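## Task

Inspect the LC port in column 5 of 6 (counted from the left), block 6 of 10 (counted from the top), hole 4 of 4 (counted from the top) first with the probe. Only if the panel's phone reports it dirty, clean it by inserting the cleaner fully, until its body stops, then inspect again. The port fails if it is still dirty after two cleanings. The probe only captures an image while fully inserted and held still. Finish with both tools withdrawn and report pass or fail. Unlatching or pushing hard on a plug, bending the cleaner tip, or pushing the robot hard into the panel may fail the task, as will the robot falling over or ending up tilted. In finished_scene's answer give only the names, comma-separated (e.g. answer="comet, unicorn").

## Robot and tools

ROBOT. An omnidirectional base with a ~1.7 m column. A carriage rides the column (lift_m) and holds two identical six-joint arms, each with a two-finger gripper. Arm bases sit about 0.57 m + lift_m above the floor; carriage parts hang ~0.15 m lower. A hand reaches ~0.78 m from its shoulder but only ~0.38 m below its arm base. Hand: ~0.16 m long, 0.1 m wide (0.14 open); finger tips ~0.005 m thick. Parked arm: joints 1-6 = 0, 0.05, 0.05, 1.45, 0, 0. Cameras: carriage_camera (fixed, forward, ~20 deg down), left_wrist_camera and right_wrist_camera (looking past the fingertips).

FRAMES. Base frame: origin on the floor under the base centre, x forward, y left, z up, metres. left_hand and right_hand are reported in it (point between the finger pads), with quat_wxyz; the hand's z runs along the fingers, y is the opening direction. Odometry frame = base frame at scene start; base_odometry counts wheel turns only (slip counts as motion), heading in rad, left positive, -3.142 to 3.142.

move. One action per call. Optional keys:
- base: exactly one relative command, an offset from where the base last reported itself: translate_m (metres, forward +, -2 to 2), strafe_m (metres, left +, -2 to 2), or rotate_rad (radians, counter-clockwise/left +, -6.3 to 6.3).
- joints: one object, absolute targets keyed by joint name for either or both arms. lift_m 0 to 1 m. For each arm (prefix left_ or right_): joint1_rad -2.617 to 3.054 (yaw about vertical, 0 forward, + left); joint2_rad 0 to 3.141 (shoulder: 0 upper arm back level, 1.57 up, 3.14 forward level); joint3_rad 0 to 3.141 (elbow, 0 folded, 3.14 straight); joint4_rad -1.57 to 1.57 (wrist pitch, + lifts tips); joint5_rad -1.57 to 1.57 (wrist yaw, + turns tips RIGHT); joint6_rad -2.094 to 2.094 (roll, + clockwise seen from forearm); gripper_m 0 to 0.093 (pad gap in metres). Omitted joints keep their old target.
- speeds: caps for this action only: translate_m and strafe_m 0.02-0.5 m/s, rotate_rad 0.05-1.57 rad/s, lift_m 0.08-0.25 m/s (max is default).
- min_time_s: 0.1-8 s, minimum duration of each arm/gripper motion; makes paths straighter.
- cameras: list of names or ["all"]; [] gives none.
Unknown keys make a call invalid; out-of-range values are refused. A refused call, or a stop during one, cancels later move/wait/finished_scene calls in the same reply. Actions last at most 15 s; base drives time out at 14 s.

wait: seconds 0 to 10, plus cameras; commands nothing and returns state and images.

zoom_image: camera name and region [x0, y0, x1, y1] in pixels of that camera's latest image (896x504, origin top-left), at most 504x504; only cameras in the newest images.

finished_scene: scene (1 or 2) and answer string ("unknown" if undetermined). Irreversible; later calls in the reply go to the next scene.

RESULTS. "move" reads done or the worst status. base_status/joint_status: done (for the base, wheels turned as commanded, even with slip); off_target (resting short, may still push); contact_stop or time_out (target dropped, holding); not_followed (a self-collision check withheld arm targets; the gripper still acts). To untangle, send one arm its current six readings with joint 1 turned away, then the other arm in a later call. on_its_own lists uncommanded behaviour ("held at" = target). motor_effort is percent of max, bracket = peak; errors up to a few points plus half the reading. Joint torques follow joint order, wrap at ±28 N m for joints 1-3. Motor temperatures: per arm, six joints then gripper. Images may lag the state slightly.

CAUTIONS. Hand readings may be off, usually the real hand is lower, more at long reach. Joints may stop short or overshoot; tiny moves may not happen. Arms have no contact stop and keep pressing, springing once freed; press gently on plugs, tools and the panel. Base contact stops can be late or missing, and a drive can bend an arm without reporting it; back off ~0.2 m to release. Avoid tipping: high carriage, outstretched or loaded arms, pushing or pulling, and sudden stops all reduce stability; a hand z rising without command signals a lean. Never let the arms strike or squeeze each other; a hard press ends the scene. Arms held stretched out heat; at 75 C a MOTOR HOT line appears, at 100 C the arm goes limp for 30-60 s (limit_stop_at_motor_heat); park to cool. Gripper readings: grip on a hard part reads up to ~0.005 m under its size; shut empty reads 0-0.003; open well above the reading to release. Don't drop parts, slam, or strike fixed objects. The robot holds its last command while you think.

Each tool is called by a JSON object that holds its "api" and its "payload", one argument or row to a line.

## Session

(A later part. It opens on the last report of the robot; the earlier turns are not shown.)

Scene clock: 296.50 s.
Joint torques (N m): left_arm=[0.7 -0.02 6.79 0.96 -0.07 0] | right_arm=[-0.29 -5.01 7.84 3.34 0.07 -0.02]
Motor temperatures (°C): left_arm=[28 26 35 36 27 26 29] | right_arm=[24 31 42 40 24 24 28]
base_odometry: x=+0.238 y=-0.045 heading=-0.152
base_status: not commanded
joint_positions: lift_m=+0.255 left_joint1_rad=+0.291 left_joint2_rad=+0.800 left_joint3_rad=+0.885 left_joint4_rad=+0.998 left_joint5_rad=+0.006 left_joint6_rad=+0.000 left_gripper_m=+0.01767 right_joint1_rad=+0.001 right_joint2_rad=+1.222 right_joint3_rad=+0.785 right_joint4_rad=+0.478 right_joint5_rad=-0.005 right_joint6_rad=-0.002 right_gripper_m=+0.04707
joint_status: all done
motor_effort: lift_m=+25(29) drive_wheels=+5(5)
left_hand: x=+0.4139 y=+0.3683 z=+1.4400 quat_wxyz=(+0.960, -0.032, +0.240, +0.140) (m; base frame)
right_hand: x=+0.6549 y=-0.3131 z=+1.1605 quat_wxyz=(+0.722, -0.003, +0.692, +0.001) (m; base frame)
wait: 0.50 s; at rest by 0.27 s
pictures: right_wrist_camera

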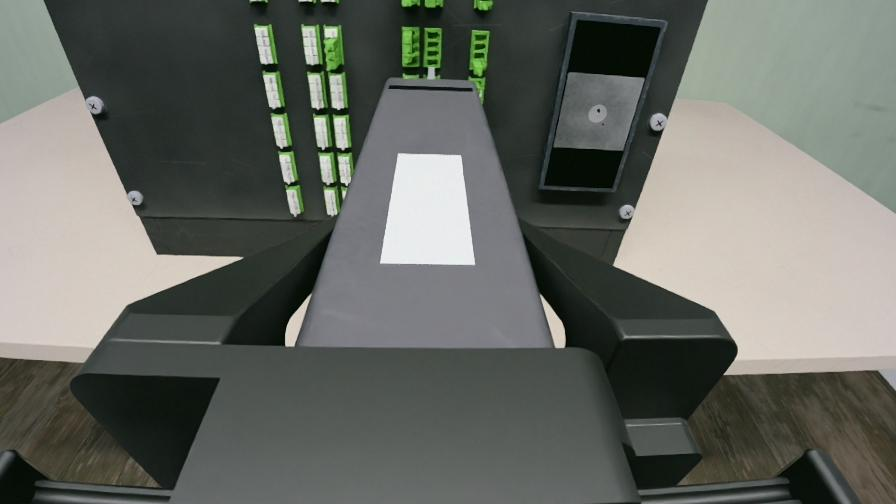

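{"api": "move", "payload": {
  "speeds": {"lift_m":0.08},
  "joints": {"lift_m":0.2605},
  "cameras": []
}}

{"api": "wait", "payload": {
  "seconds": 0.5,
  "cameras": ["right_wrist_camera"]
}}

{"api": "zoom_image", "payload": {
  "camera": "right_wrist_camera",
  "region": [415, 50, 455, 82]
}}

Scene clock: 297.10 s.
Joint torques (N m): left_arm=[0.87 -0.28 6.43 0.94 -0.1 0.05] | right_arm=[-0.31 -5.24 7.92 3.31 0.07 -0.02]
Motor temperatures (°C): left_arm=[28 26 35 36 27 26 29] | right_arm=[24 31 42 40 24 24 28]
move: done
base_odometry: x=+0.238 y=-0.045 heading=-0.152
base_status: not commanded
joint_positions: lift_m=+0.260 left_joint1_rad=+0.291 left_joint2_rad=+0.800 left_joint3_rad=+0.886 left_joint4_rad=+0.998 left_joint5_rad=+0.006 left_joint6_rad=+0.000 left_gripper_m=+0.01767 right_joint1_rad=+0.001 right_joint2_rad=+1.224 right_joint3_rad=+0.785 right_joint4_rad=+0.483 right_joint5_rad=-0.005 right_joint6_rad=-0.002 right_gripper_m=+0.04707
joint_status: all done
motor_effort: lift_m=+25(29) drive_wheels=+5(5)
left_hand: x=+0.4135 y=+0.3682 z=+1.4452 quat_wxyz=(+0.960, -0.032, +0.239, +0.140) (m; base frame)
right_hand: x=+0.6553 y=-0.3131 z=+1.1654 quat_wxyz=(+0.723, -0.003, +0.691, +0.001) (m; base frame)
pictures: none
No camera images: "cameras" was empty.

Scene clock: 297.60 s.
Joint torques (N m): left_arm=[0.91 -0.31 6.76 0.95 -0.07 -0.01] | right_arm=[-0.32 -5.23 7.83 3.29 0.06 -0.01]
Motor temperatures (°C): left_arm=[28 26 35 36 27 26 29] | right_arm=[24 31 42 40 24 24 28]
base_odometry: x=+0.238 y=-0.045 heading=-0.152
base_status: not commanded
joint_positions: lift_m=+0.260 left_joint1_rad=+0.291 left_joint2_rad=+0.800 left_joint3_rad=+0.886 left_joint4_rad=+0.998 left_joint5_rad=+0.006 left_joint6_rad=+0.000 left_gripper_m=+0.01767 right_joint1_rad=+0.001 right_joint2_rad=+1.224 right_joint3_rad=+0.785 right_joint4_rad=+0.483 right_joint5_rad=-0.005 right_joint6_rad=-0.002 right_gripper_m=+0.04707
joint_status: all done
motor_effort: lift_m=+25(29) drive_wheels=+5(5)
left_hand: x=+0.4135 y=+0.3682 z=+1.4452 quat_wxyz=(+0.960, -0.032, +0.239, +0.140) (m; base frame)
right_hand: x=+0.6553 y=-0.3131 z=+1.1654 quat_wxyz=(+0.723, -0.003, +0.691, +0.001) (m; base frame)
wait: 0.50 s; at rest by 0.27 s
pictures: right_wrist_camera

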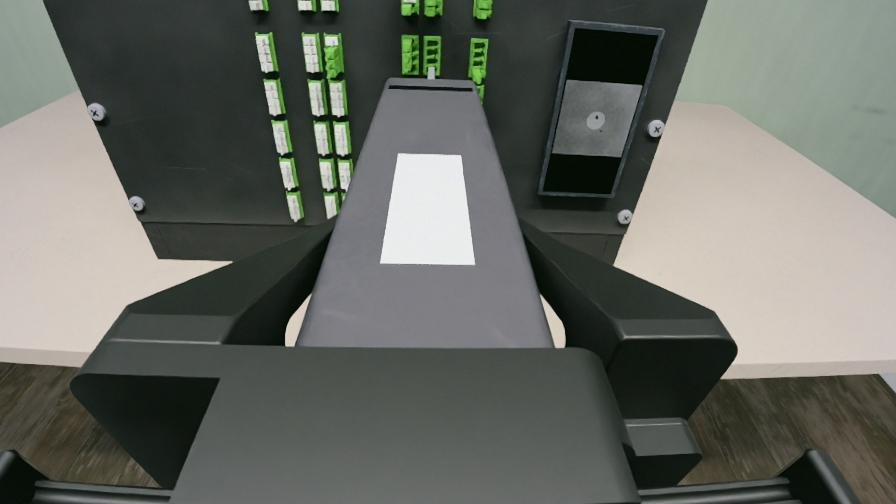

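Scaled by 12.600.

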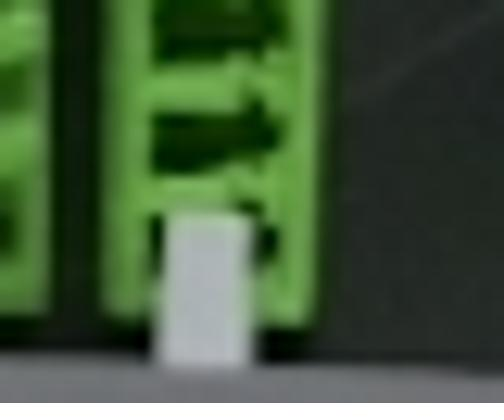

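{"api": "move", "payload": {
  "base": {"translate_m":0.004},
  "speeds": {"translate_m":0.02},
  "cameras": []
}}

{"api": "wait", "payload": {
  "seconds": 0.5,
  "cameras": ["right_wrist_camera"]
}}

{"api": "zoom_image", "payload": {
  "camera": "right_wrist_camera",
  "region": [415, 50, 455, 82]
}}

Scene clock: 298.37 s.
Joint torques (N m): left_arm=[0.91 -0.03 6.71 0.95 -0.05 0.01] | right_arm=[-0.29 -4.21 7.86 3.39 0.04 -0.01]
Motor temperatures (°C): left_arm=[28 26 35 35 27 26 29] | right_arm=[24 31 42 41 24 24 28]
move: done
base_odometry: x=+0.242 y=-0.045 heading=-0.152
base_status: done
joint_positions: lift_m=+0.260 left_joint1_rad=+0.291 left_joint2_rad=+0.800 left_joint3_rad=+0.886 left_joint4_rad=+0.998 left_joint5_rad=+0.006 left_joint6_rad=+0.000 left_gripper_m=+0.01767 right_joint1_rad=+0.001 right_joint2_rad=+1.214 right_joint3_rad=+0.785 right_joint4_rad=+0.472 right_joint5_rad=-0.005 right_joint6_rad=-0.002 right_gripper_m=+0.04707
joint_status: not commanded
motor_effort: lift_m=+25(25) drive_wheels=+2(10)
left_hand: x=+0.4135 y=+0.3682 z=+1.4452 quat_wxyz=(+0.960, -0.032, +0.239, +0.140) (m; base frame)
right_hand: x=+0.6533 y=-0.3131 z=+1.1670 quat_wxyz=(+0.723, -0.003, +0.691, +0.001) (m; base frame)
pictures: none
No camera images: "cameras" was empty.

Scene clock: 298.87 s.
Joint torques (N m): left_arm=[0.81 -0.08 6.6 0.96 -0.06 0.03] | right_arm=[-0.29 -4.18 7.86 3.4 0.06 -0.01]
Motor temperatures (°C): left_arm=[28 26 35 35 27 26 29] | right_arm=[24 31 42 41 24 24 28]
base_odometry: x=+0.242 y=-0.045 heading=-0.152
base_status: done
joint_positions: lift_m=+0.260 left_joint1_rad=+0.291 left_joint2_rad=+0.800 left_joint3_rad=+0.886 left_joint4_rad=+0.998 left_joint5_rad=+0.006 left_joint6_rad=+0.000 left_gripper_m=+0.01767 right_joint1_rad=+0.001 right_joint2_rad=+1.214 right_joint3_rad=+0.785 right_joint4_rad=+0.472 right_joint5_rad=-0.005 right_joint6_rad=-0.002 right_gripper_m=+0.04707
joint_status: not commanded
motor_effort: lift_m=+24(25) drive_wheels=+2(10)
left_hand: x=+0.4134 y=+0.3682 z=+1.4453 quat_wxyz=(+0.960, -0.032, +0.239, +0.140) (m; base frame)
right_hand: x=+0.6533 y=-0.3131 z=+1.1670 quat_wxyz=(+0.723, -0.003, +0.691, +0.001) (m; base frame)
wait: 0.50 s; at rest by 0.27 s
pictures: right_wrist_camera

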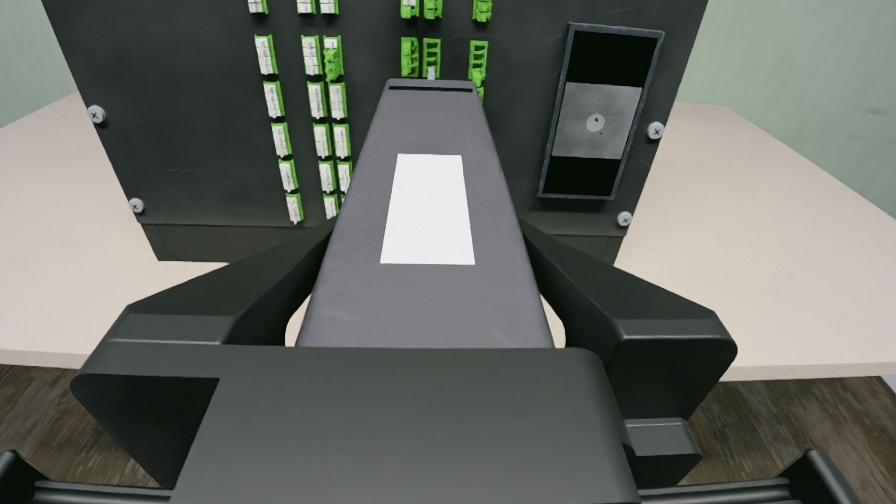

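Scaled by 12.600.

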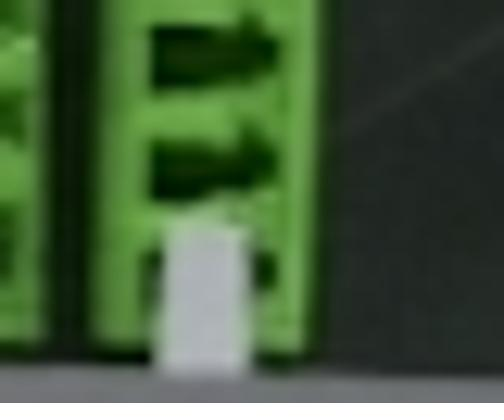

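{"api": "move", "payload": {
  "base": {"translate_m":-0.006},
  "speeds": {"translate_m":0.03},
  "cameras": []
}}

{"api": "move", "payload": {
  "base": {"strafe_m":0.002},
  "speeds": {"strafe_m":0.02,"lift_m":0.08},
  "joints": {"lift_m":0.2605},
  "cameras": []
}}

{"api": "wait", "payload": {
  "seconds": 0.5,
  "cameras": ["right_wrist_camera"]
}}

{"api": "zoom_image", "payload": {
  "camera": "right_wrist_camera",
  "region": [415, 50, 455, 82]
}}

Scene clock: 300.23 s.
Joint torques (N m): left_arm=[0.81 0.01 6.65 0.94 -0.05 -0.01] | right_arm=[-0.35 -4.9 7.92 3.38 0.06 -0.01]
Motor temperatures (°C): left_arm=[28 26 35 35 27 26 29] | right_arm=[24 31 43 41 24 24 28]
move: done
base_odometry: x=+0.236 y=-0.044 heading=-0.152
base_status: done
joint_positions: lift_m=+0.260 left_joint1_rad=+0.291 left_joint2_rad=+0.799 left_joint3_rad=+0.886 left_joint4_rad=+1.000 left_joint5_rad=+0.006 left_joint6_rad=+0.000 left_gripper_m=+0.01767 right_joint1_rad=+0.001 right_joint2_rad=+1.220 right_joint3_rad=+0.785 right_joint4_rad=+0.475 right_joint5_rad=-0.004 right_joint6_rad=-0.002 right_gripper_m=+0.04707
joint_status: not commanded
motor_effort: lift_m=+24(25) drive_wheels=+5(8)
left_hand: x=+0.4125 y=+0.3679 z=+1.4457 quat_wxyz=(+0.961, -0.032, +0.238, +0.140) (m; base frame)
right_hand: x=+0.6547 y=-0.3132 z=+1.1647 quat_wxyz=(+0.721, -0.003, +0.693, +0.001) (m; base frame)
pictures: none
No camera images: "cameras" was empty.

Scene clock: 300.73 s.
Joint torques (N m): left_arm=[0.92 0.08 6.8 0.91 -0.06 0.03] | right_arm=[-0.28 -4.83 7.92 3.36 0.04 -0.01]
Motor temperatures (°C): left_arm=[28 26 35 35 27 26 29] | right_arm=[24 31 43 41 24 24 28]
move: done
base_odometry: x=+0.237 y=-0.042 heading=-0.152
base_status: done
joint_positions: lift_m=+0.260 left_joint1_rad=+0.291 left_joint2_rad=+0.799 left_joint3_rad=+0.886 left_joint4_rad=+1.000 left_joint5_rad=+0.006 left_joint6_rad=+0.000 left_gripper_m=+0.01767 right_joint1_rad=+0.000 right_joint2_rad=+1.220 right_joint3_rad=+0.785 right_joint4_rad=+0.475 right_joint5_rad=-0.003 right_joint6_rad=-0.002 right_gripper_m=+0.04707
joint_status: all done
motor_effort: lift_m=+25(25) drive_wheels=-4(8)
left_hand: x=+0.4126 y=+0.3679 z=+1.4457 quat_wxyz=(+0.961, -0.032, +0.238, +0.140) (m; base frame)
right_hand: x=+0.6547 y=-0.3135 z=+1.1649 quat_wxyz=(+0.721, -0.002, +0.693, +0.000) (m; base frame)
pictures: none
No camera images: "cameras" was empty.

Scene clock: 301.23 s.
Joint torques (N m): left_arm=[0.8 -0.05 6.63 0.87 -0.04 -0.01] | right_arm=[-0.27 -4.88 7.84 3.38 0.06 -0.01]
Motor temperatures (°C): left_arm=[28 26 35 35 27 26 29] | right_arm=[24 31 43 41 24 24 28]
base_odometry: x=+0.237 y=-0.042 heading=-0.152
base_status: done
joint_positions: lift_m=+0.260 left_joint1_rad=+0.291 left_joint2_rad=+0.799 left_joint3_rad=+0.886 left_joint4_rad=+1.000 left_joint5_rad=+0.006 left_joint6_rad=+0.000 left_gripper_m=+0.01767 right_joint1_rad=+0.000 right_joint2_rad=+1.220 right_joint3_rad=+0.785 right_joint4_rad=+0.476 right_joint5_rad=-0.003 right_joint6_rad=-0.002 right_gripper_m=+0.04707
joint_status: all done
motor_effort: lift_m=+25(25) drive_wheels=-3(8)
left_hand: x=+0.4126 y=+0.3679 z=+1.4457 quat_wxyz=(+0.961, -0.032, +0.238, +0.140) (m; base frame)
right_hand: x=+0.6547 y=-0.3135 z=+1.1651 quat_wxyz=(+0.721, -0.002, +0.692, +0.000) (m; base frame)
wait: 0.50 s; at rest by 0.27 s
pictures: right_wrist_camera

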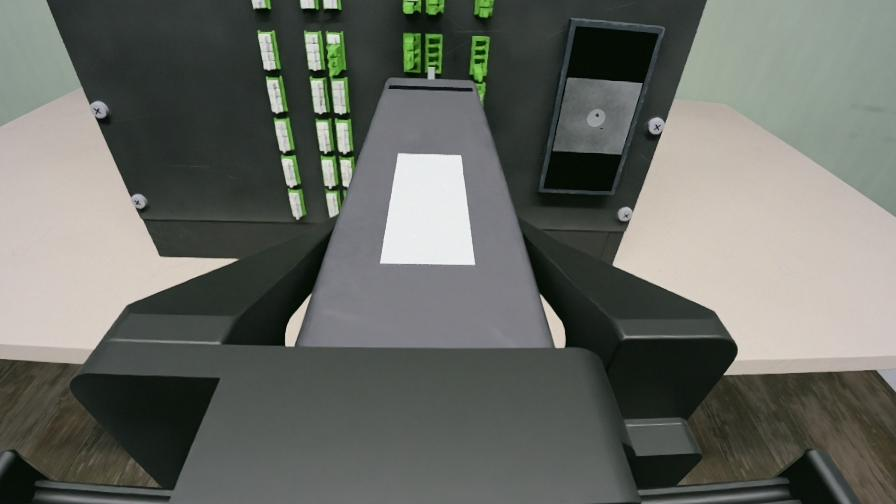

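Scaled by 12.600.

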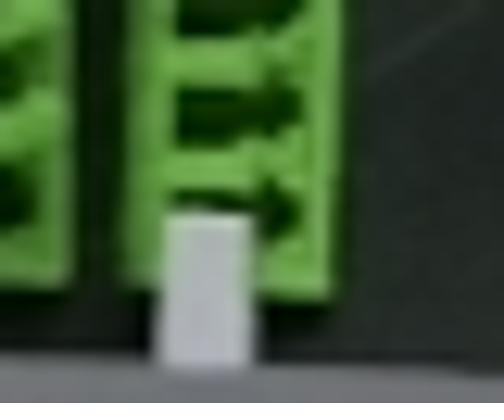

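{"api": "move", "payload": {
  "base": {"translate_m":0.005},
  "speeds": {"translate_m":0.02},
  "cameras": []
}}

{"api": "wait", "payload": {
  "seconds": 0.5,
  "cameras": ["right_wrist_camera"]
}}

{"api": "zoom_image", "payload": {
  "camera": "right_wrist_camera",
  "region": [415, 50, 455, 82]
}}

Scene clock: 302.23 s.
Joint torques (N m): left_arm=[0.73 -0.02 6.64 0.93 -0.03 0.02] | right_arm=[-0.32 -4.97 7.88 3.35 0.05 -0.01]
Motor temperatures (°C): left_arm=[28 26 35 35 27 26 29] | right_arm=[24 31 43 42 24 24 28]
move: done
base_odometry: x=+0.241 y=-0.044 heading=-0.153
base_status: done
joint_positions: lift_m=+0.260 left_joint1_rad=+0.291 left_joint2_rad=+0.799 left_joint3_rad=+0.886 left_joint4_rad=+0.999 left_joint5_rad=+0.006 left_joint6_rad=+0.000 left_gripper_m=+0.01767 right_joint1_rad=+0.000 right_joint2_rad=+1.221 right_joint3_rad=+0.785 right_joint4_rad=+0.477 right_joint5_rad=-0.003 right_joint6_rad=-0.002 right_gripper_m=+0.04707
joint_status: not commanded
motor_effort: lift_m=+25(25) drive_wheels=-6(10)
left_hand: x=+0.4128 y=+0.3679 z=+1.4455 quat_wxyz=(+0.961, -0.032, +0.238, +0.140) (m; base frame)
right_hand: x=+0.6549 y=-0.3135 z=+1.1650 quat_wxyz=(+0.721, -0.002, +0.692, +0.000) (m; base frame)
pictures: none
No camera images: "cameras" was empty.

Scene clock: 302.73 s.
Joint torques (N m): left_arm=[0.94 -0.17 6.53 0.85 -0.03 0.03] | right_arm=[-0.27 -4.97 7.86 3.36 0.05 -0.02]
Motor temperatures (°C): left_arm=[28 26 35 35 27 26 29] | right_arm=[24 31 43 42 24 24 28]
base_odometry: x=+0.241 y=-0.044 heading=-0.153
base_status: done
joint_positions: lift_m=+0.260 left_joint1_rad=+0.291 left_joint2_rad=+0.799 left_joint3_rad=+0.886 left_joint4_rad=+0.999 left_joint5_rad=+0.006 left_joint6_rad=+0.000 left_gripper_m=+0.01767 right_joint1_rad=+0.000 right_joint2_rad=+1.221 right_joint3_rad=+0.785 right_joint4_rad=+0.477 right_joint5_rad=-0.003 right_joint6_rad=-0.002 right_gripper_m=+0.04707
joint_status: not commanded
motor_effort: lift_m=+24(25) drive_wheels=+6(10)
left_hand: x=+0.4128 y=+0.3679 z=+1.4455 quat_wxyz=(+0.961, -0.032, +0.238, +0.140) (m; base frame)
right_hand: x=+0.6549 y=-0.3135 z=+1.1650 quat_wxyz=(+0.721, -0.002, +0.692, +0.000) (m; base frame)
wait: 0.50 s; at rest by 0.27 s
pictures: right_wrist_camera

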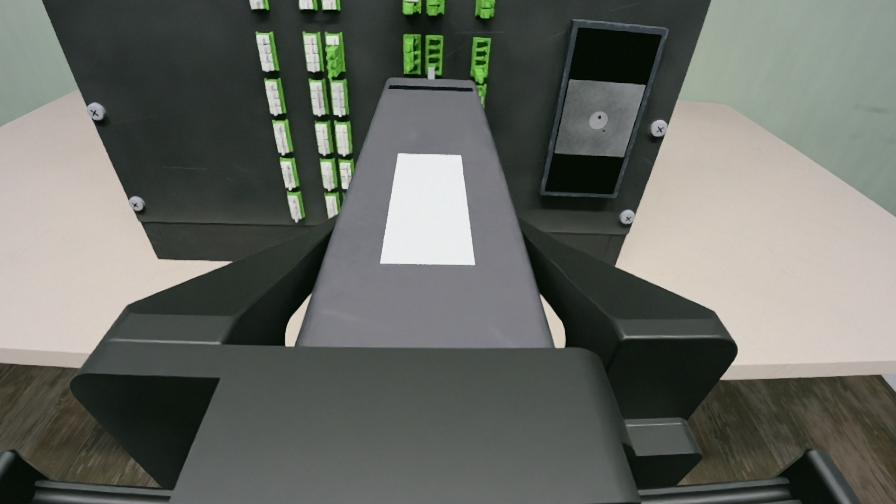

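Scaled by 12.600.

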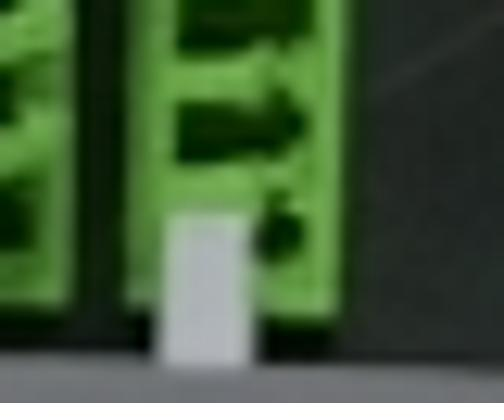

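{"api": "move", "payload": {
  "base": {"translate_m":0.003},
  "speeds": {"translate_m":0.02},
  "cameras": []
}}

{"api": "wait", "payload": {
  "seconds": 0.5,
  "cameras": ["right_wrist_camera"]
}}

{"api": "zoom_image", "payload": {
  "camera": "right_wrist_camera",
  "region": [415, 50, 455, 82]
}}

Scene clock: 303.47 s.
Joint torques (N m): left_arm=[0.94 -0.09 6.78 0.95 -0.09 0.03] | right_arm=[-0.32 -4.94 7.87 3.36 0.07 -0.01]
Motor temperatures (°C): left_arm=[28 26 35 35 27 26 29] | right_arm=[24 31 43 42 24 24 28]
move: done
base_odometry: x=+0.244 y=-0.044 heading=-0.154
base_status: done
joint_positions: lift_m=+0.260 left_joint1_rad=+0.291 left_joint2_rad=+0.800 left_joint3_rad=+0.886 left_joint4_rad=+0.998 left_joint5_rad=+0.006 left_joint6_rad=+0.000 left_gripper_m=+0.01767 right_joint1_rad=+0.000 right_joint2_rad=+1.221 right_joint3_rad=+0.785 right_joint4_rad=+0.477 right_joint5_rad=-0.005 right_joint6_rad=-0.002 right_gripper_m=+0.04707
joint_status: not commanded
motor_effort: lift_m=+25(25) drive_wheels=-7(13)
left_hand: x=+0.4136 y=+0.3682 z=+1.4452 quat_wxyz=(+0.960, -0.032, +0.239, +0.140) (m; base frame)
right_hand: x=+0.6549 y=-0.3132 z=+1.1651 quat_wxyz=(+0.722, -0.003, +0.692, +0.001) (m; base frame)
pictures: none
No camera images: "cameras" was empty.

Scene clock: 303.97 s.
Joint torques (N m): left_arm=[0.92 -0.08 6.87 0.92 -0.04 0.01] | right_arm=[-0.27 -4.94 7.86 3.35 0.07 -0.01]
Motor temperatures (°C): left_arm=[28 26 35 35 27 26 29] | right_arm=[24 31 43 42 24 24 28]
base_odometry: x=+0.244 y=-0.044 heading=-0.154
base_status: done
joint_positions: lift_m=+0.260 left_joint1_rad=+0.291 left_joint2_rad=+0.800 left_joint3_rad=+0.886 left_joint4_rad=+0.998 left_joint5_rad=+0.006 left_joint6_rad=+0.000 left_gripper_m=+0.01767 right_joint1_rad=+0.000 right_joint2_rad=+1.221 right_joint3_rad=+0.785 right_joint4_rad=+0.477 right_joint5_rad=-0.005 right_joint6_rad=-0.002 right_gripper_m=+0.04707
joint_status: not commanded
motor_effort: lift_m=+25(25) drive_wheels=-6(13)
left_hand: x=+0.4136 y=+0.3682 z=+1.4452 quat_wxyz=(+0.960, -0.032, +0.239, +0.140) (m; base frame)
right_hand: x=+0.6549 y=-0.3132 z=+1.1651 quat_wxyz=(+0.722, -0.003, +0.692, +0.001) (m; base frame)
wait: 0.50 s; at rest by 0.27 s
pictures: right_wrist_camera

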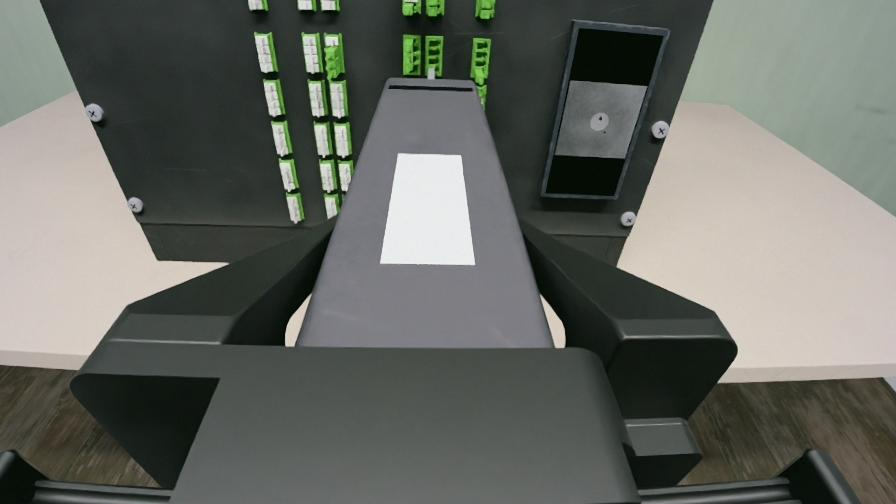

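Scaled by 12.600.

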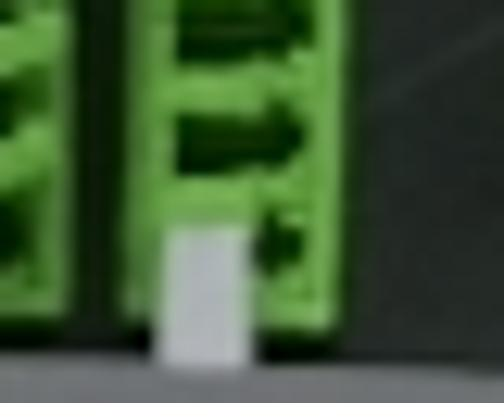

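{"api": "move", "payload": {
  "base": {"translate_m":0.004},
  "speeds": {"translate_m":0.02},
  "cameras": []
}}

{"api": "wait", "payload": {
  "seconds": 0.5,
  "cameras": ["right_wrist_camera"]
}}

{"api": "zoom_image", "payload": {
  "camera": "right_wrist_camera",
  "region": [415, 50, 455, 82]
}}

Scene clock: 304.77 s.
Joint torques (N m): left_arm=[0.75 -0.29 6.68 0.92 -0.09 0] | right_arm=[-0.28 -4.94 7.84 3.36 0.09 -0.01]
Motor temperatures (°C): left_arm=[28 26 35 35 27 26 29] | right_arm=[24 31 43 42 24 24 28]
move: done
base_odometry: x=+0.248 y=-0.045 heading=-0.154
base_status: done
joint_positions: lift_m=+0.260 left_joint1_rad=+0.291 left_joint2_rad=+0.801 left_joint3_rad=+0.886 left_joint4_rad=+0.998 left_joint5_rad=+0.006 left_joint6_rad=+0.000 left_gripper_m=+0.01767 right_joint1_rad=+0.000 right_joint2_rad=+1.221 right_joint3_rad=+0.785 right_joint4_rad=+0.477 right_joint5_rad=-0.008 right_joint6_rad=-0.002 right_gripper_m=+0.04707
joint_status: not commanded
motor_effort: lift_m=+24(25) drive_wheels=+5(12)
left_hand: x=+0.4139 y=+0.3683 z=+1.4451 quat_wxyz=(+0.960, -0.032, +0.239, +0.140) (m; base frame)
right_hand: x=+0.6548 y=-0.3127 z=+1.1651 quat_wxyz=(+0.722, -0.004, +0.692, +0.002) (m; base frame)
pictures: none
No camera images: "cameras" was empty.

Scene clock: 305.27 s.
Joint torques (N m): left_arm=[0.84 -0.21 6.65 0.92 -0.06 -0.03] | right_arm=[-0.25 -4.97 7.86 3.35 0.1 -0.01]
Motor temperatures (°C): left_arm=[28 26 35 35 27 26 29] | right_arm=[24 31 43 42 24 24 28]
base_odometry: x=+0.248 y=-0.045 heading=-0.154
base_status: done
joint_positions: lift_m=+0.260 left_joint1_rad=+0.291 left_joint2_rad=+0.801 left_joint3_rad=+0.886 left_joint4_rad=+0.998 left_joint5_rad=+0.006 left_joint6_rad=+0.000 left_gripper_m=+0.01767 right_joint1_rad=+0.000 right_joint2_rad=+1.221 right_joint3_rad=+0.785 right_joint4_rad=+0.477 right_joint5_rad=-0.008 right_joint6_rad=-0.002 right_gripper_m=+0.04707
joint_status: not commanded
motor_effort: lift_m=+25(25) drive_wheels=+6(12)
left_hand: x=+0.4139 y=+0.3683 z=+1.4451 quat_wxyz=(+0.960, -0.032, +0.239, +0.140) (m; base frame)
right_hand: x=+0.6548 y=-0.3127 z=+1.1651 quat_wxyz=(+0.722, -0.004, +0.692, +0.002) (m; base frame)
wait: 0.50 s; at rest by 0.27 s
pictures: right_wrist_camera

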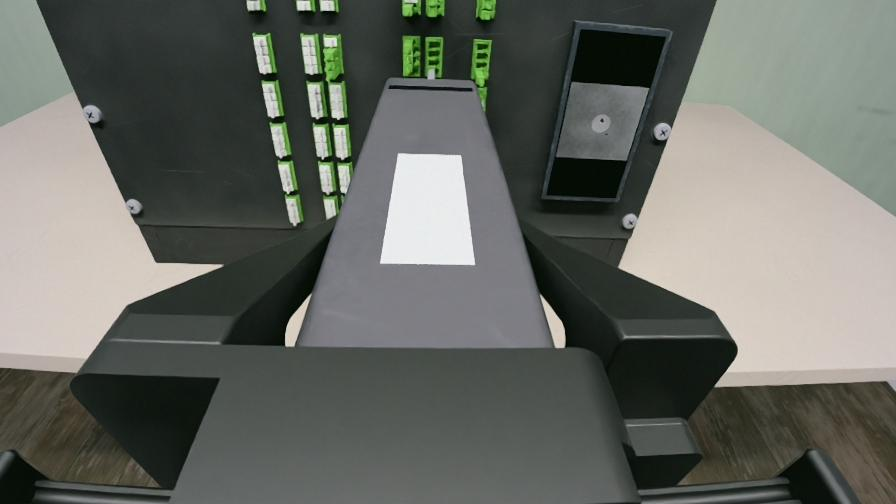

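Scaled by 12.600.

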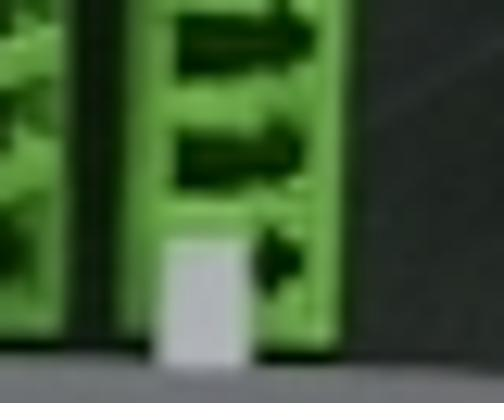

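{"api": "move", "payload": {
  "base": {"strafe_m":0.0015},
  "speeds": {"strafe_m":0.02},
  "cameras": []
}}

{"api": "move", "payload": {
  "base": {"translate_m":0.006},
  "speeds": {"translate_m":0.02},
  "cameras": []
}}

{"api": "wait", "payload": {
  "seconds": 0.5,
  "cameras": ["right_wrist_camera"]
}}

{"api": "zoom_image", "payload": {
  "camera": "right_wrist_camera",
  "region": [415, 50, 455, 82]
}}

Scene clock: 306.00 s.
Joint torques (N m): left_arm=[0.88 -0.17 6.5 0.97 -0.04 -0.01] | right_arm=[-0.28 -4.94 7.86 3.34 0.06 -0.01]
Motor temperatures (°C): left_arm=[28 26 35 35 27 26 29] | right_arm=[24 31 43 43 24 24 28]
move: done
base_odometry: x=+0.248 y=-0.044 heading=-0.155
base_status: done
joint_positions: lift_m=+0.260 left_joint1_rad=+0.292 left_joint2_rad=+0.801 left_joint3_rad=+0.886 left_joint4_rad=+0.998 left_joint5_rad=+0.006 left_joint6_rad=+0.000 left_gripper_m=+0.01767 right_joint1_rad=+0.000 right_joint2_rad=+1.221 right_joint3_rad=+0.785 right_joint4_rad=+0.477 right_joint5_rad=-0.007 right_joint6_rad=-0.002 right_gripper_m=+0.04707
joint_status: not commanded
motor_effort: lift_m=+25(25) drive_wheels=-4(9)
left_hand: x=+0.4138 y=+0.3683 z=+1.4451 quat_wxyz=(+0.960, -0.032, +0.239, +0.140) (m; base frame)
right_hand: x=+0.6548 y=-0.3129 z=+1.1651 quat_wxyz=(+0.722, -0.003, +0.692, +0.002) (m; base frame)
pictures: none
No camera images: "cameras" was empty.

Scene clock: 306.70 s.
Joint torques (N m): left_arm=[0.96 -0.13 6.58 0.93 -0.04 0.01] | right_arm=[-0.42 -2.97 8.1 3.55 0.12 -0.01]
Motor temperatures (°C): left_arm=[28 26 35 35 27 26 29] | right_arm=[24 31 43 43 24 24 28]
move: done
base_odometry: x=+0.254 y=-0.045 heading=-0.156
base_status: done
joint_positions: lift_m=+0.260 left_joint1_rad=+0.292 left_joint2_rad=+0.801 left_joint3_rad=+0.886 left_joint4_rad=+0.999 left_joint5_rad=+0.006 left_joint6_rad=+0.000 left_gripper_m=+0.01767 right_joint1_rad=+0.000 right_joint2_rad=+1.202 right_joint3_rad=+0.781 right_joint4_rad=+0.459 right_joint5_rad=-0.009 right_joint6_rad=-0.002 right_gripper_m=+0.04707
joint_status: not commanded
motor_effort: lift_m=+25(25) drive_wheels=+8(11)
left_hand: x=+0.4136 y=+0.3683 z=+1.4452 quat_wxyz=(+0.960, -0.032, +0.239, +0.140) (m; base frame)
right_hand: x=+0.6509 y=-0.3125 z=+1.1662 quat_wxyz=(+0.720, -0.004, +0.694, +0.002) (m; base frame)
pictures: none
No camera images: "cameras" was empty.

Scene clock: 307.20 s.
Joint torques (N m): left_arm=[0.92 -0.09 6.61 0.89 -0.1 0.01] | right_arm=[-0.27 -3.07 8.17 3.55 0.12 -0.01]
Motor temperatures (°C): left_arm=[28 26 35 35 27 26 29] | right_arm=[24 31 43 43 24 24 28]
base_odometry: x=+0.254 y=-0.045 heading=-0.156
base_status: done
joint_positions: lift_m=+0.260 left_joint1_rad=+0.292 left_joint2_rad=+0.801 left_joint3_rad=+0.886 left_joint4_rad=+0.999 left_joint5_rad=+0.006 left_joint6_rad=+0.000 left_gripper_m=+0.01767 right_joint1_rad=+0.000 right_joint2_rad=+1.202 right_joint3_rad=+0.781 right_joint4_rad=+0.459 right_joint5_rad=-0.009 right_joint6_rad=-0.002 right_gripper_m=+0.04707
joint_status: not commanded
motor_effort: lift_m=+25(25) drive_wheels=+8(11)
left_hand: x=+0.4136 y=+0.3683 z=+1.4452 quat_wxyz=(+0.960, -0.032, +0.239, +0.140) (m; base frame)
right_hand: x=+0.6509 y=-0.3125 z=+1.1662 quat_wxyz=(+0.720, -0.004, +0.694, +0.002) (m; base frame)
wait: 0.50 s; at rest by 0.27 s
pictures: right_wrist_camera

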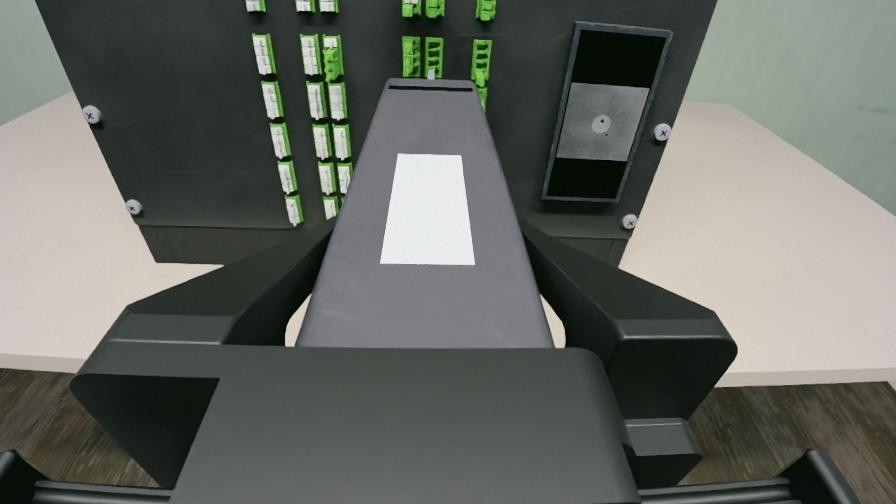

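Scaled by 12.600.

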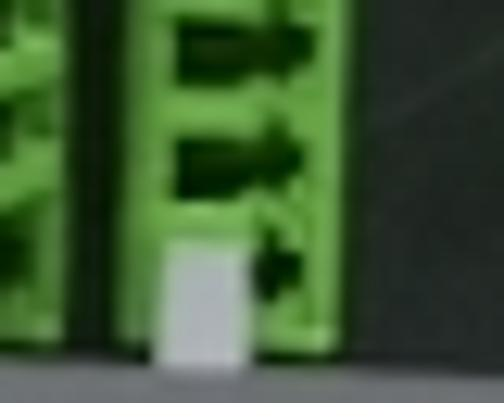

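{"api": "move", "payload": {
  "base": {"translate_m":0.006},
  "speeds": {"translate_m":0.02,"lift_m":0.08},
  "joints": {"lift_m":0.2575},
  "cameras": []
}}

{"api": "wait", "payload": {
  "seconds": 1.5,
  "cameras": ["right_wrist_camera"]
}}

{"api": "zoom_image", "payload": {
  "camera": "right_wrist_camera",
  "region": [415, 50, 455, 82]
}}

{"api": "zoom_image", "payload": {
  "camera": "right_wrist_camera",
  "region": [530, 10, 680, 210]
}}

Scene clock: 308.03 s.
Joint torques (N m): left_arm=[0.79 -0.36 6.82 0.9 -0.01 -0.05] | right_arm=[-0.29 -0.95 8.66 3.69 0.12 0]
Motor temperatures (°C): left_arm=[28 26 35 35 27 26 29] | right_arm=[24 31 43 43 24 24 28]
move: done
base_odometry: x=+0.260 y=-0.047 heading=-0.156
base_status: done
joint_positions: lift_m=+0.258 left_joint1_rad=+0.292 left_joint2_rad=+0.801 left_joint3_rad=+0.886 left_joint4_rad=+0.999 left_joint5_rad=+0.006 left_joint6_rad=+0.000 left_gripper_m=+0.01767 right_joint1_rad=+0.000 right_joint2_rad=+1.183 right_joint3_rad=+0.776 right_joint4_rad=+0.446 right_joint5_rad=-0.011 right_joint6_rad=-0.002 right_gripper_m=+0.04707
joint_status: all done
motor_effort: lift_m=+22(23) drive_wheels=+9(14)
left_hand: x=+0.4136 y=+0.3683 z=+1.4427 quat_wxyz=(+0.960, -0.032, +0.239, +0.140) (m; base frame)
right_hand: x=+0.6467 y=-0.3121 z=+1.1655 quat_wxyz=(+0.721, -0.005, +0.693, +0.003) (m; base frame)
pictures: none
No camera images: "cameras" was empty.

Scene clock: 309.53 s.
Joint torques (N m): left_arm=[0.84 -0.29 6.65 0.89 -0.11 0.01] | right_arm=[-0.25 -1.07 8.65 3.69 0.14 -0.01]
Motor temperatures (°C): left_arm=[28 26 35 34 27 26 29] | right_arm=[24 31 43 43 24 24 28]
base_odometry: x=+0.260 y=-0.047 heading=-0.156
base_status: done
joint_positions: lift_m=+0.258 left_joint1_rad=+0.292 left_joint2_rad=+0.801 left_joint3_rad=+0.886 left_joint4_rad=+0.999 left_joint5_rad=+0.006 left_joint6_rad=+0.000 left_gripper_m=+0.01767 right_joint1_rad=+0.000 right_joint2_rad=+1.183 right_joint3_rad=+0.776 right_joint4_rad=+0.446 right_joint5_rad=-0.011 right_joint6_rad=-0.002 right_gripper_m=+0.04707
joint_status: all done
motor_effort: lift_m=+22(23) drive_wheels=+9(14)
left_hand: x=+0.4136 y=+0.3683 z=+1.4427 quat_wxyz=(+0.960, -0.032, +0.239, +0.140) (m; base frame)
right_hand: x=+0.6467 y=-0.3121 z=+1.1655 quat_wxyz=(+0.721, -0.005, +0.693, +0.003) (m; base frame)
wait: 1.50 s; at rest by 0.27 s
pictures: right_wrist_camera

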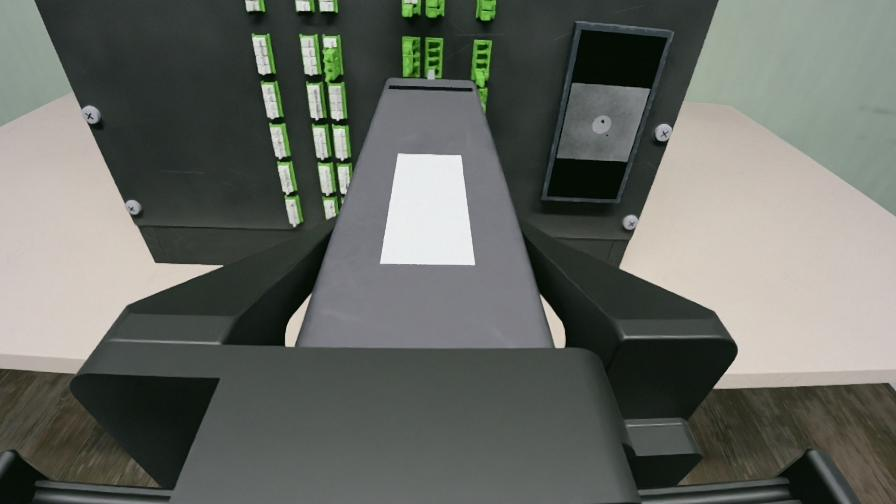

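Scaled by 12.600.

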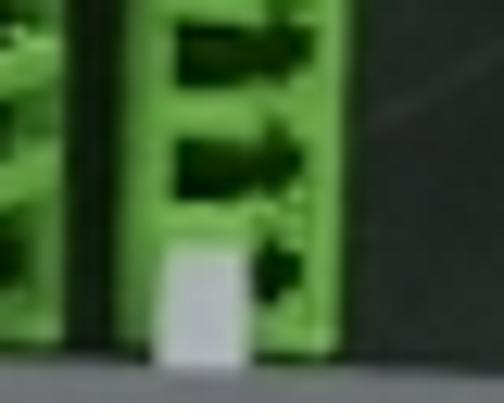

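Scaled by 2.520.

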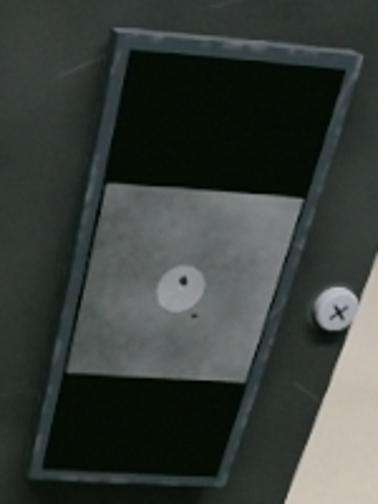

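{"api": "move", "payload": {
  "base": {"translate_m":-0.006},
  "speeds": {"translate_m":0.02},
  "cameras": []
}}

{"api": "move", "payload": {
  "base": {"strafe_m":0.0025},
  "speeds": {"strafe_m":0.02},
  "cameras": []
}}

{"api": "wait", "payload": {
  "seconds": 0.5,
  "cameras": ["right_wrist_camera"]
}}

{"api": "zoom_image", "payload": {
  "camera": "right_wrist_camera",
  "region": [415, 50, 455, 82]
}}

Scene clock: 310.40 s.
Joint torques (N m): left_arm=[0.8 -0.18 6.67 0.93 -0.07 0.02] | right_arm=[-0.25 -3.88 8.61 3.31 0.13 -0.01]
Motor temperatures (°C): left_arm=[28 26 35 34 27 26 29] | right_arm=[24 31 43 43 24 24 28]
move: done
base_odometry: x=+0.254 y=-0.046 heading=-0.156
base_status: done
joint_positions: lift_m=+0.258 left_joint1_rad=+0.292 left_joint2_rad=+0.801 left_joint3_rad=+0.886 left_joint4_rad=+0.998 left_joint5_rad=+0.006 left_joint6_rad=+0.000 left_gripper_m=+0.01767 right_joint1_rad=+0.000 right_joint2_rad=+1.210 right_joint3_rad=+0.776 right_joint4_rad=+0.480 right_joint5_rad=-0.010 right_joint6_rad=-0.002 right_gripper_m=+0.04707
joint_status: not commanded
motor_effort: lift_m=+22(22) drive_wheels=+1(6)
left_hand: x=+0.4138 y=+0.3683 z=+1.4426 quat_wxyz=(+0.960, -0.032, +0.239, +0.140) (m; base frame)
right_hand: x=+0.6522 y=-0.3123 z=+1.1629 quat_wxyz=(+0.723, -0.005, +0.691, +0.003) (m; base frame)
pictures: none
No camera images: "cameras" was empty.

Scene clock: 310.90 s.
Joint torques (N m): left_arm=[0.91 -0.18 6.67 0.93 -0.06 -0.03] | right_arm=[-0.34 -3.95 8.64 3.3 0.08 -0.01]
Motor temperatures (°C): left_arm=[28 26 35 34 27 26 29] | right_arm=[24 31 43 43 24 24 28]
move: done
base_odometry: x=+0.254 y=-0.043 heading=-0.157
base_status: done
joint_positions: lift_m=+0.258 left_joint1_rad=+0.292 left_joint2_rad=+0.801 left_joint3_rad=+0.886 left_joint4_rad=+0.998 left_joint5_rad=+0.006 left_joint6_rad=+0.000 left_gripper_m=+0.01767 right_joint1_rad=+0.000 right_joint2_rad=+1.211 right_joint3_rad=+0.776 right_joint4_rad=+0.481 right_joint5_rad=-0.008 right_joint6_rad=-0.002 right_gripper_m=+0.04707
joint_status: not commanded
motor_effort: lift_m=+21(22) drive_wheels=-5(7)
left_hand: x=+0.4138 y=+0.3683 z=+1.4426 quat_wxyz=(+0.960, -0.032, +0.239, +0.140) (m; base frame)
right_hand: x=+0.6523 y=-0.3126 z=+1.1630 quat_wxyz=(+0.723, -0.004, +0.691, +0.002) (m; base frame)
pictures: none
No camera images: "cameras" was empty.

Scene clock: 311.40 s.
Joint torques (N m): left_arm=[0.88 -0.38 6.64 0.95 -0.1 -0.02] | right_arm=[-0.25 -3.85 8.73 3.33 0.1 -0.02]
Motor temperatures (°C): left_arm=[28 26 35 34 27 26 29] | right_arm=[24 31 43 43 24 24 28]
base_odometry: x=+0.254 y=-0.043 heading=-0.157
base_status: done
joint_positions: lift_m=+0.258 left_joint1_rad=+0.292 left_joint2_rad=+0.801 left_joint3_rad=+0.886 left_joint4_rad=+0.998 left_joint5_rad=+0.006 left_joint6_rad=+0.000 left_gripper_m=+0.01767 right_joint1_rad=+0.000 right_joint2_rad=+1.211 right_joint3_rad=+0.776 right_joint4_rad=+0.481 right_joint5_rad=-0.007 right_joint6_rad=-0.002 right_gripper_m=+0.04707
joint_status: not commanded
motor_effort: lift_m=+21(22) drive_wheels=-5(7)
left_hand: x=+0.4138 y=+0.3683 z=+1.4426 quat_wxyz=(+0.960, -0.032, +0.239, +0.140) (m; base frame)
right_hand: x=+0.6524 y=-0.3128 z=+1.1628 quat_wxyz=(+0.723, -0.004, +0.691, +0.002) (m; base frame)
wait: 0.50 s; at rest by 0.27 s
pictures: right_wrist_camera

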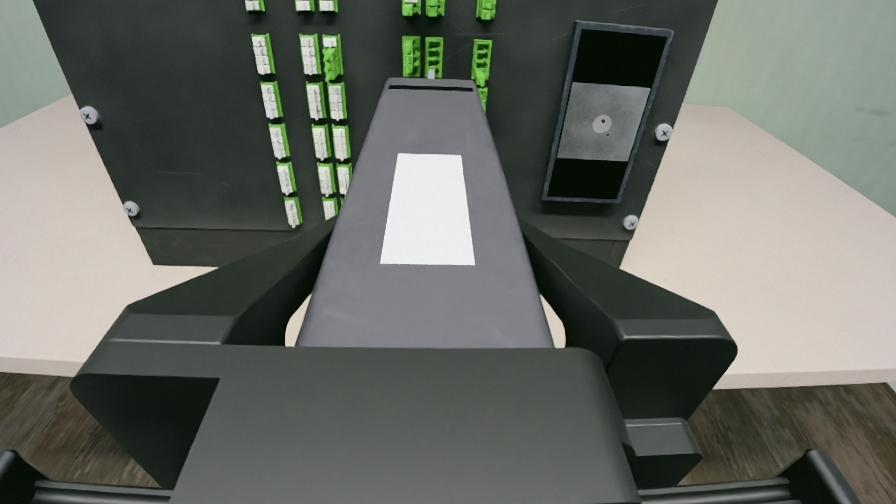

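Scaled by 12.600.

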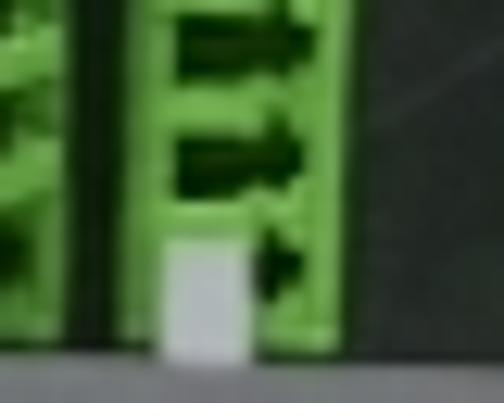

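{"api": "move", "payload": {
  "base": {"translate_m":0.01},
  "speeds": {"translate_m":0.02,"lift_m":0.08},
  "joints": {"lift_m":0.2555},
  "cameras": []
}}

{"api": "wait", "payload": {
  "seconds": 1.5,
  "cameras": ["right_wrist_camera"]
}}

{"api": "zoom_image", "payload": {
  "camera": "right_wrist_camera",
  "region": [415, 50, 455, 82]
}}

{"api": "zoom_image", "payload": {
  "camera": "right_wrist_camera",
  "region": [530, 10, 680, 210]
}}

Scene clock: 312.50 s.
Joint torques (N m): left_arm=[0.81 -0.21 6.84 0.92 -0.08 0.07] | right_arm=[-0.27 -1.77 8.61 3.59 0.13 -0.01]
Motor temperatures (°C): left_arm=[28 26 35 34 27 26 29] | right_arm=[24 31 43 43 24 24 28]
move: done
base_odometry: x=+0.264 y=-0.045 heading=-0.158
base_status: done
joint_positions: lift_m=+0.256 left_joint1_rad=+0.292 left_joint2_rad=+0.801 left_joint3_rad=+0.886 left_joint4_rad=+0.999 left_joint5_rad=+0.006 left_joint6_rad=+0.000 left_gripper_m=+0.01767 right_joint1_rad=+0.000 right_joint2_rad=+1.190 right_joint3_rad=+0.776 right_joint4_rad=+0.455 right_joint5_rad=-0.010 right_joint6_rad=-0.002 right_gripper_m=+0.04707
joint_status: all done
motor_effort: lift_m=+21(22) drive_wheels=+10(14)
left_hand: x=+0.4136 y=+0.3682 z=+1.4408 quat_wxyz=(+0.960, -0.032, +0.239, +0.140) (m; base frame)
right_hand: x=+0.6481 y=-0.3123 z=+1.1631 quat_wxyz=(+0.722, -0.005, +0.692, +0.003) (m; base frame)
pictures: none
No camera images: "cameras" was empty.

Scene clock: 314.00 s.
Joint torques (N m): left_arm=[0.84 -0.23 6.79 0.94 -0.07 -0.01] | right_arm=[-0.28 -1.78 8.65 3.59 0.12 -0.01]
Motor temperatures (°C): left_arm=[28 26 34 34 27 26 29] | right_arm=[24 31 43 44 24 24 28]
base_odometry: x=+0.264 y=-0.045 heading=-0.158
base_status: done
joint_positions: lift_m=+0.256 left_joint1_rad=+0.292 left_joint2_rad=+0.801 left_joint3_rad=+0.886 left_joint4_rad=+0.999 left_joint5_rad=+0.006 left_joint6_rad=+0.000 left_gripper_m=+0.01767 right_joint1_rad=+0.000 right_joint2_rad=+1.190 right_joint3_rad=+0.776 right_joint4_rad=+0.455 right_joint5_rad=-0.010 right_joint6_rad=-0.002 right_gripper_m=+0.04707
joint_status: all done
motor_effort: lift_m=+21(22) drive_wheels=+10(14)
left_hand: x=+0.4136 y=+0.3682 z=+1.4408 quat_wxyz=(+0.960, -0.032, +0.239, +0.140) (m; base frame)
right_hand: x=+0.6481 y=-0.3123 z=+1.1631 quat_wxyz=(+0.722, -0.005, +0.692, +0.003) (m; base frame)
wait: 1.50 s; at rest by 0.27 s
pictures: right_wrist_camera

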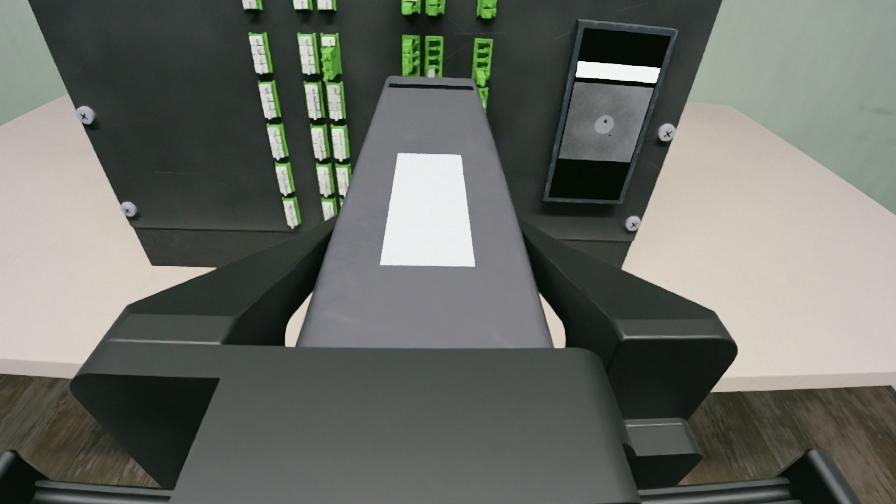

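Scaled by 12.600.

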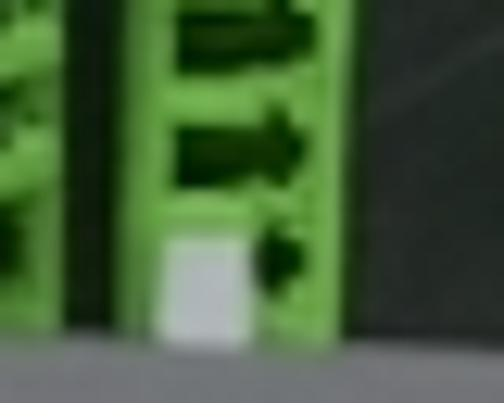

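Scaled by 2.520.

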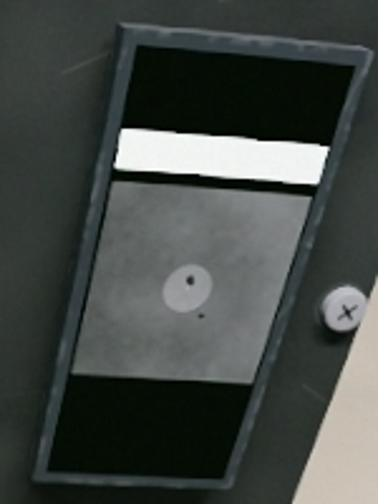

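{"api": "wait", "payload": {
  "seconds": 1,
  "cameras": ["right_wrist_camera"]
}}

{"api": "zoom_image", "payload": {
  "camera": "right_wrist_camera",
  "region": [565, 50, 670, 170]
}}

{"api": "zoom_image", "payload": {
  "camera": "right_wrist_camera",
  "region": [585, 102, 630, 147]
}}

Scene clock: 315.17 s.
Joint torques (N m): left_arm=[0.95 -0.28 6.78 0.94 -0.07 0] | right_arm=[-0.31 -1.77 8.66 3.59 0.13 -0.01]
Motor temperatures (°C): left_arm=[28 26 34 34 27 26 29] | right_arm=[24 31 43 44 24 24 28]
base_odometry: x=+0.264 y=-0.045 heading=-0.158
base_status: done
joint_positions: lift_m=+0.256 left_joint1_rad=+0.292 left_joint2_rad=+0.801 left_joint3_rad=+0.886 left_joint4_rad=+0.999 left_joint5_rad=+0.006 left_joint6_rad=+0.000 left_gripper_m=+0.01767 right_joint1_rad=+0.000 right_joint2_rad=+1.190 right_joint3_rad=+0.776 right_joint4_rad=+0.455 right_joint5_rad=-0.010 right_joint6_rad=-0.002 right_gripper_m=+0.04707
joint_status: all done
motor_effort: lift_m=+21(22) drive_wheels=+10(14)
left_hand: x=+0.4136 y=+0.3682 z=+1.4408 quat_wxyz=(+0.960, -0.032, +0.239, +0.140) (m; base frame)
right_hand: x=+0.6481 y=-0.3123 z=+1.1631 quat_wxyz=(+0.722, -0.005, +0.692, +0.003) (m; base frame)
wait: 1.00 s; at rest by 0.10 s
pictures: right_wrist_camera

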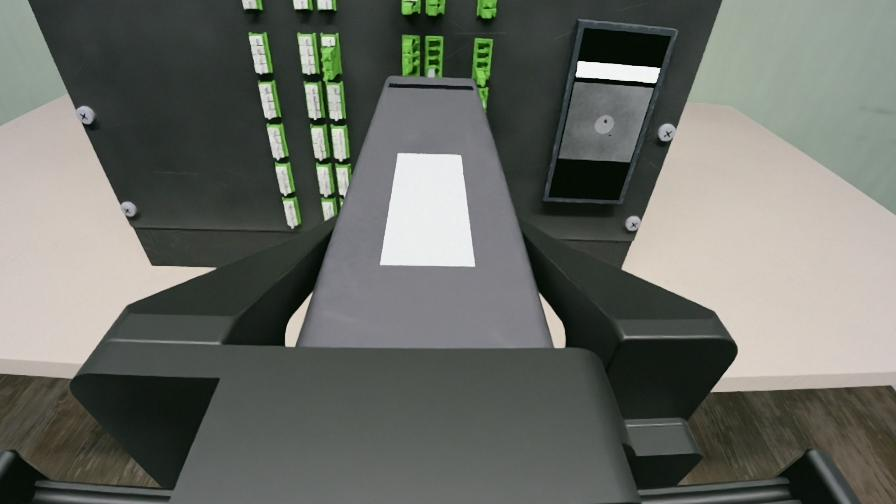

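Scaled by 4.200.

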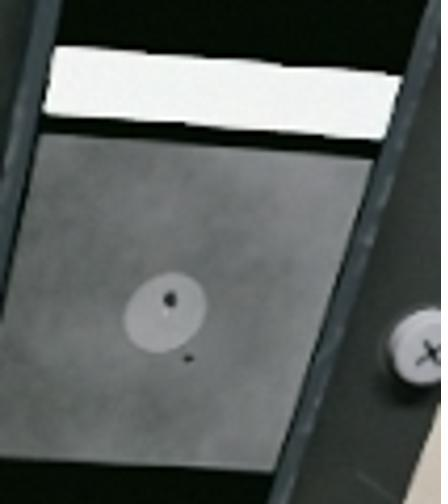

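Scaled by 11.200.

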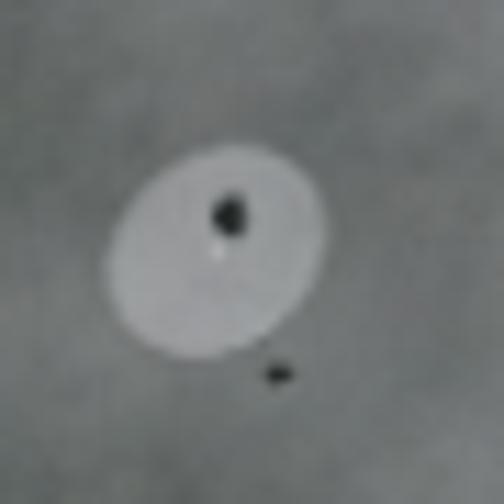

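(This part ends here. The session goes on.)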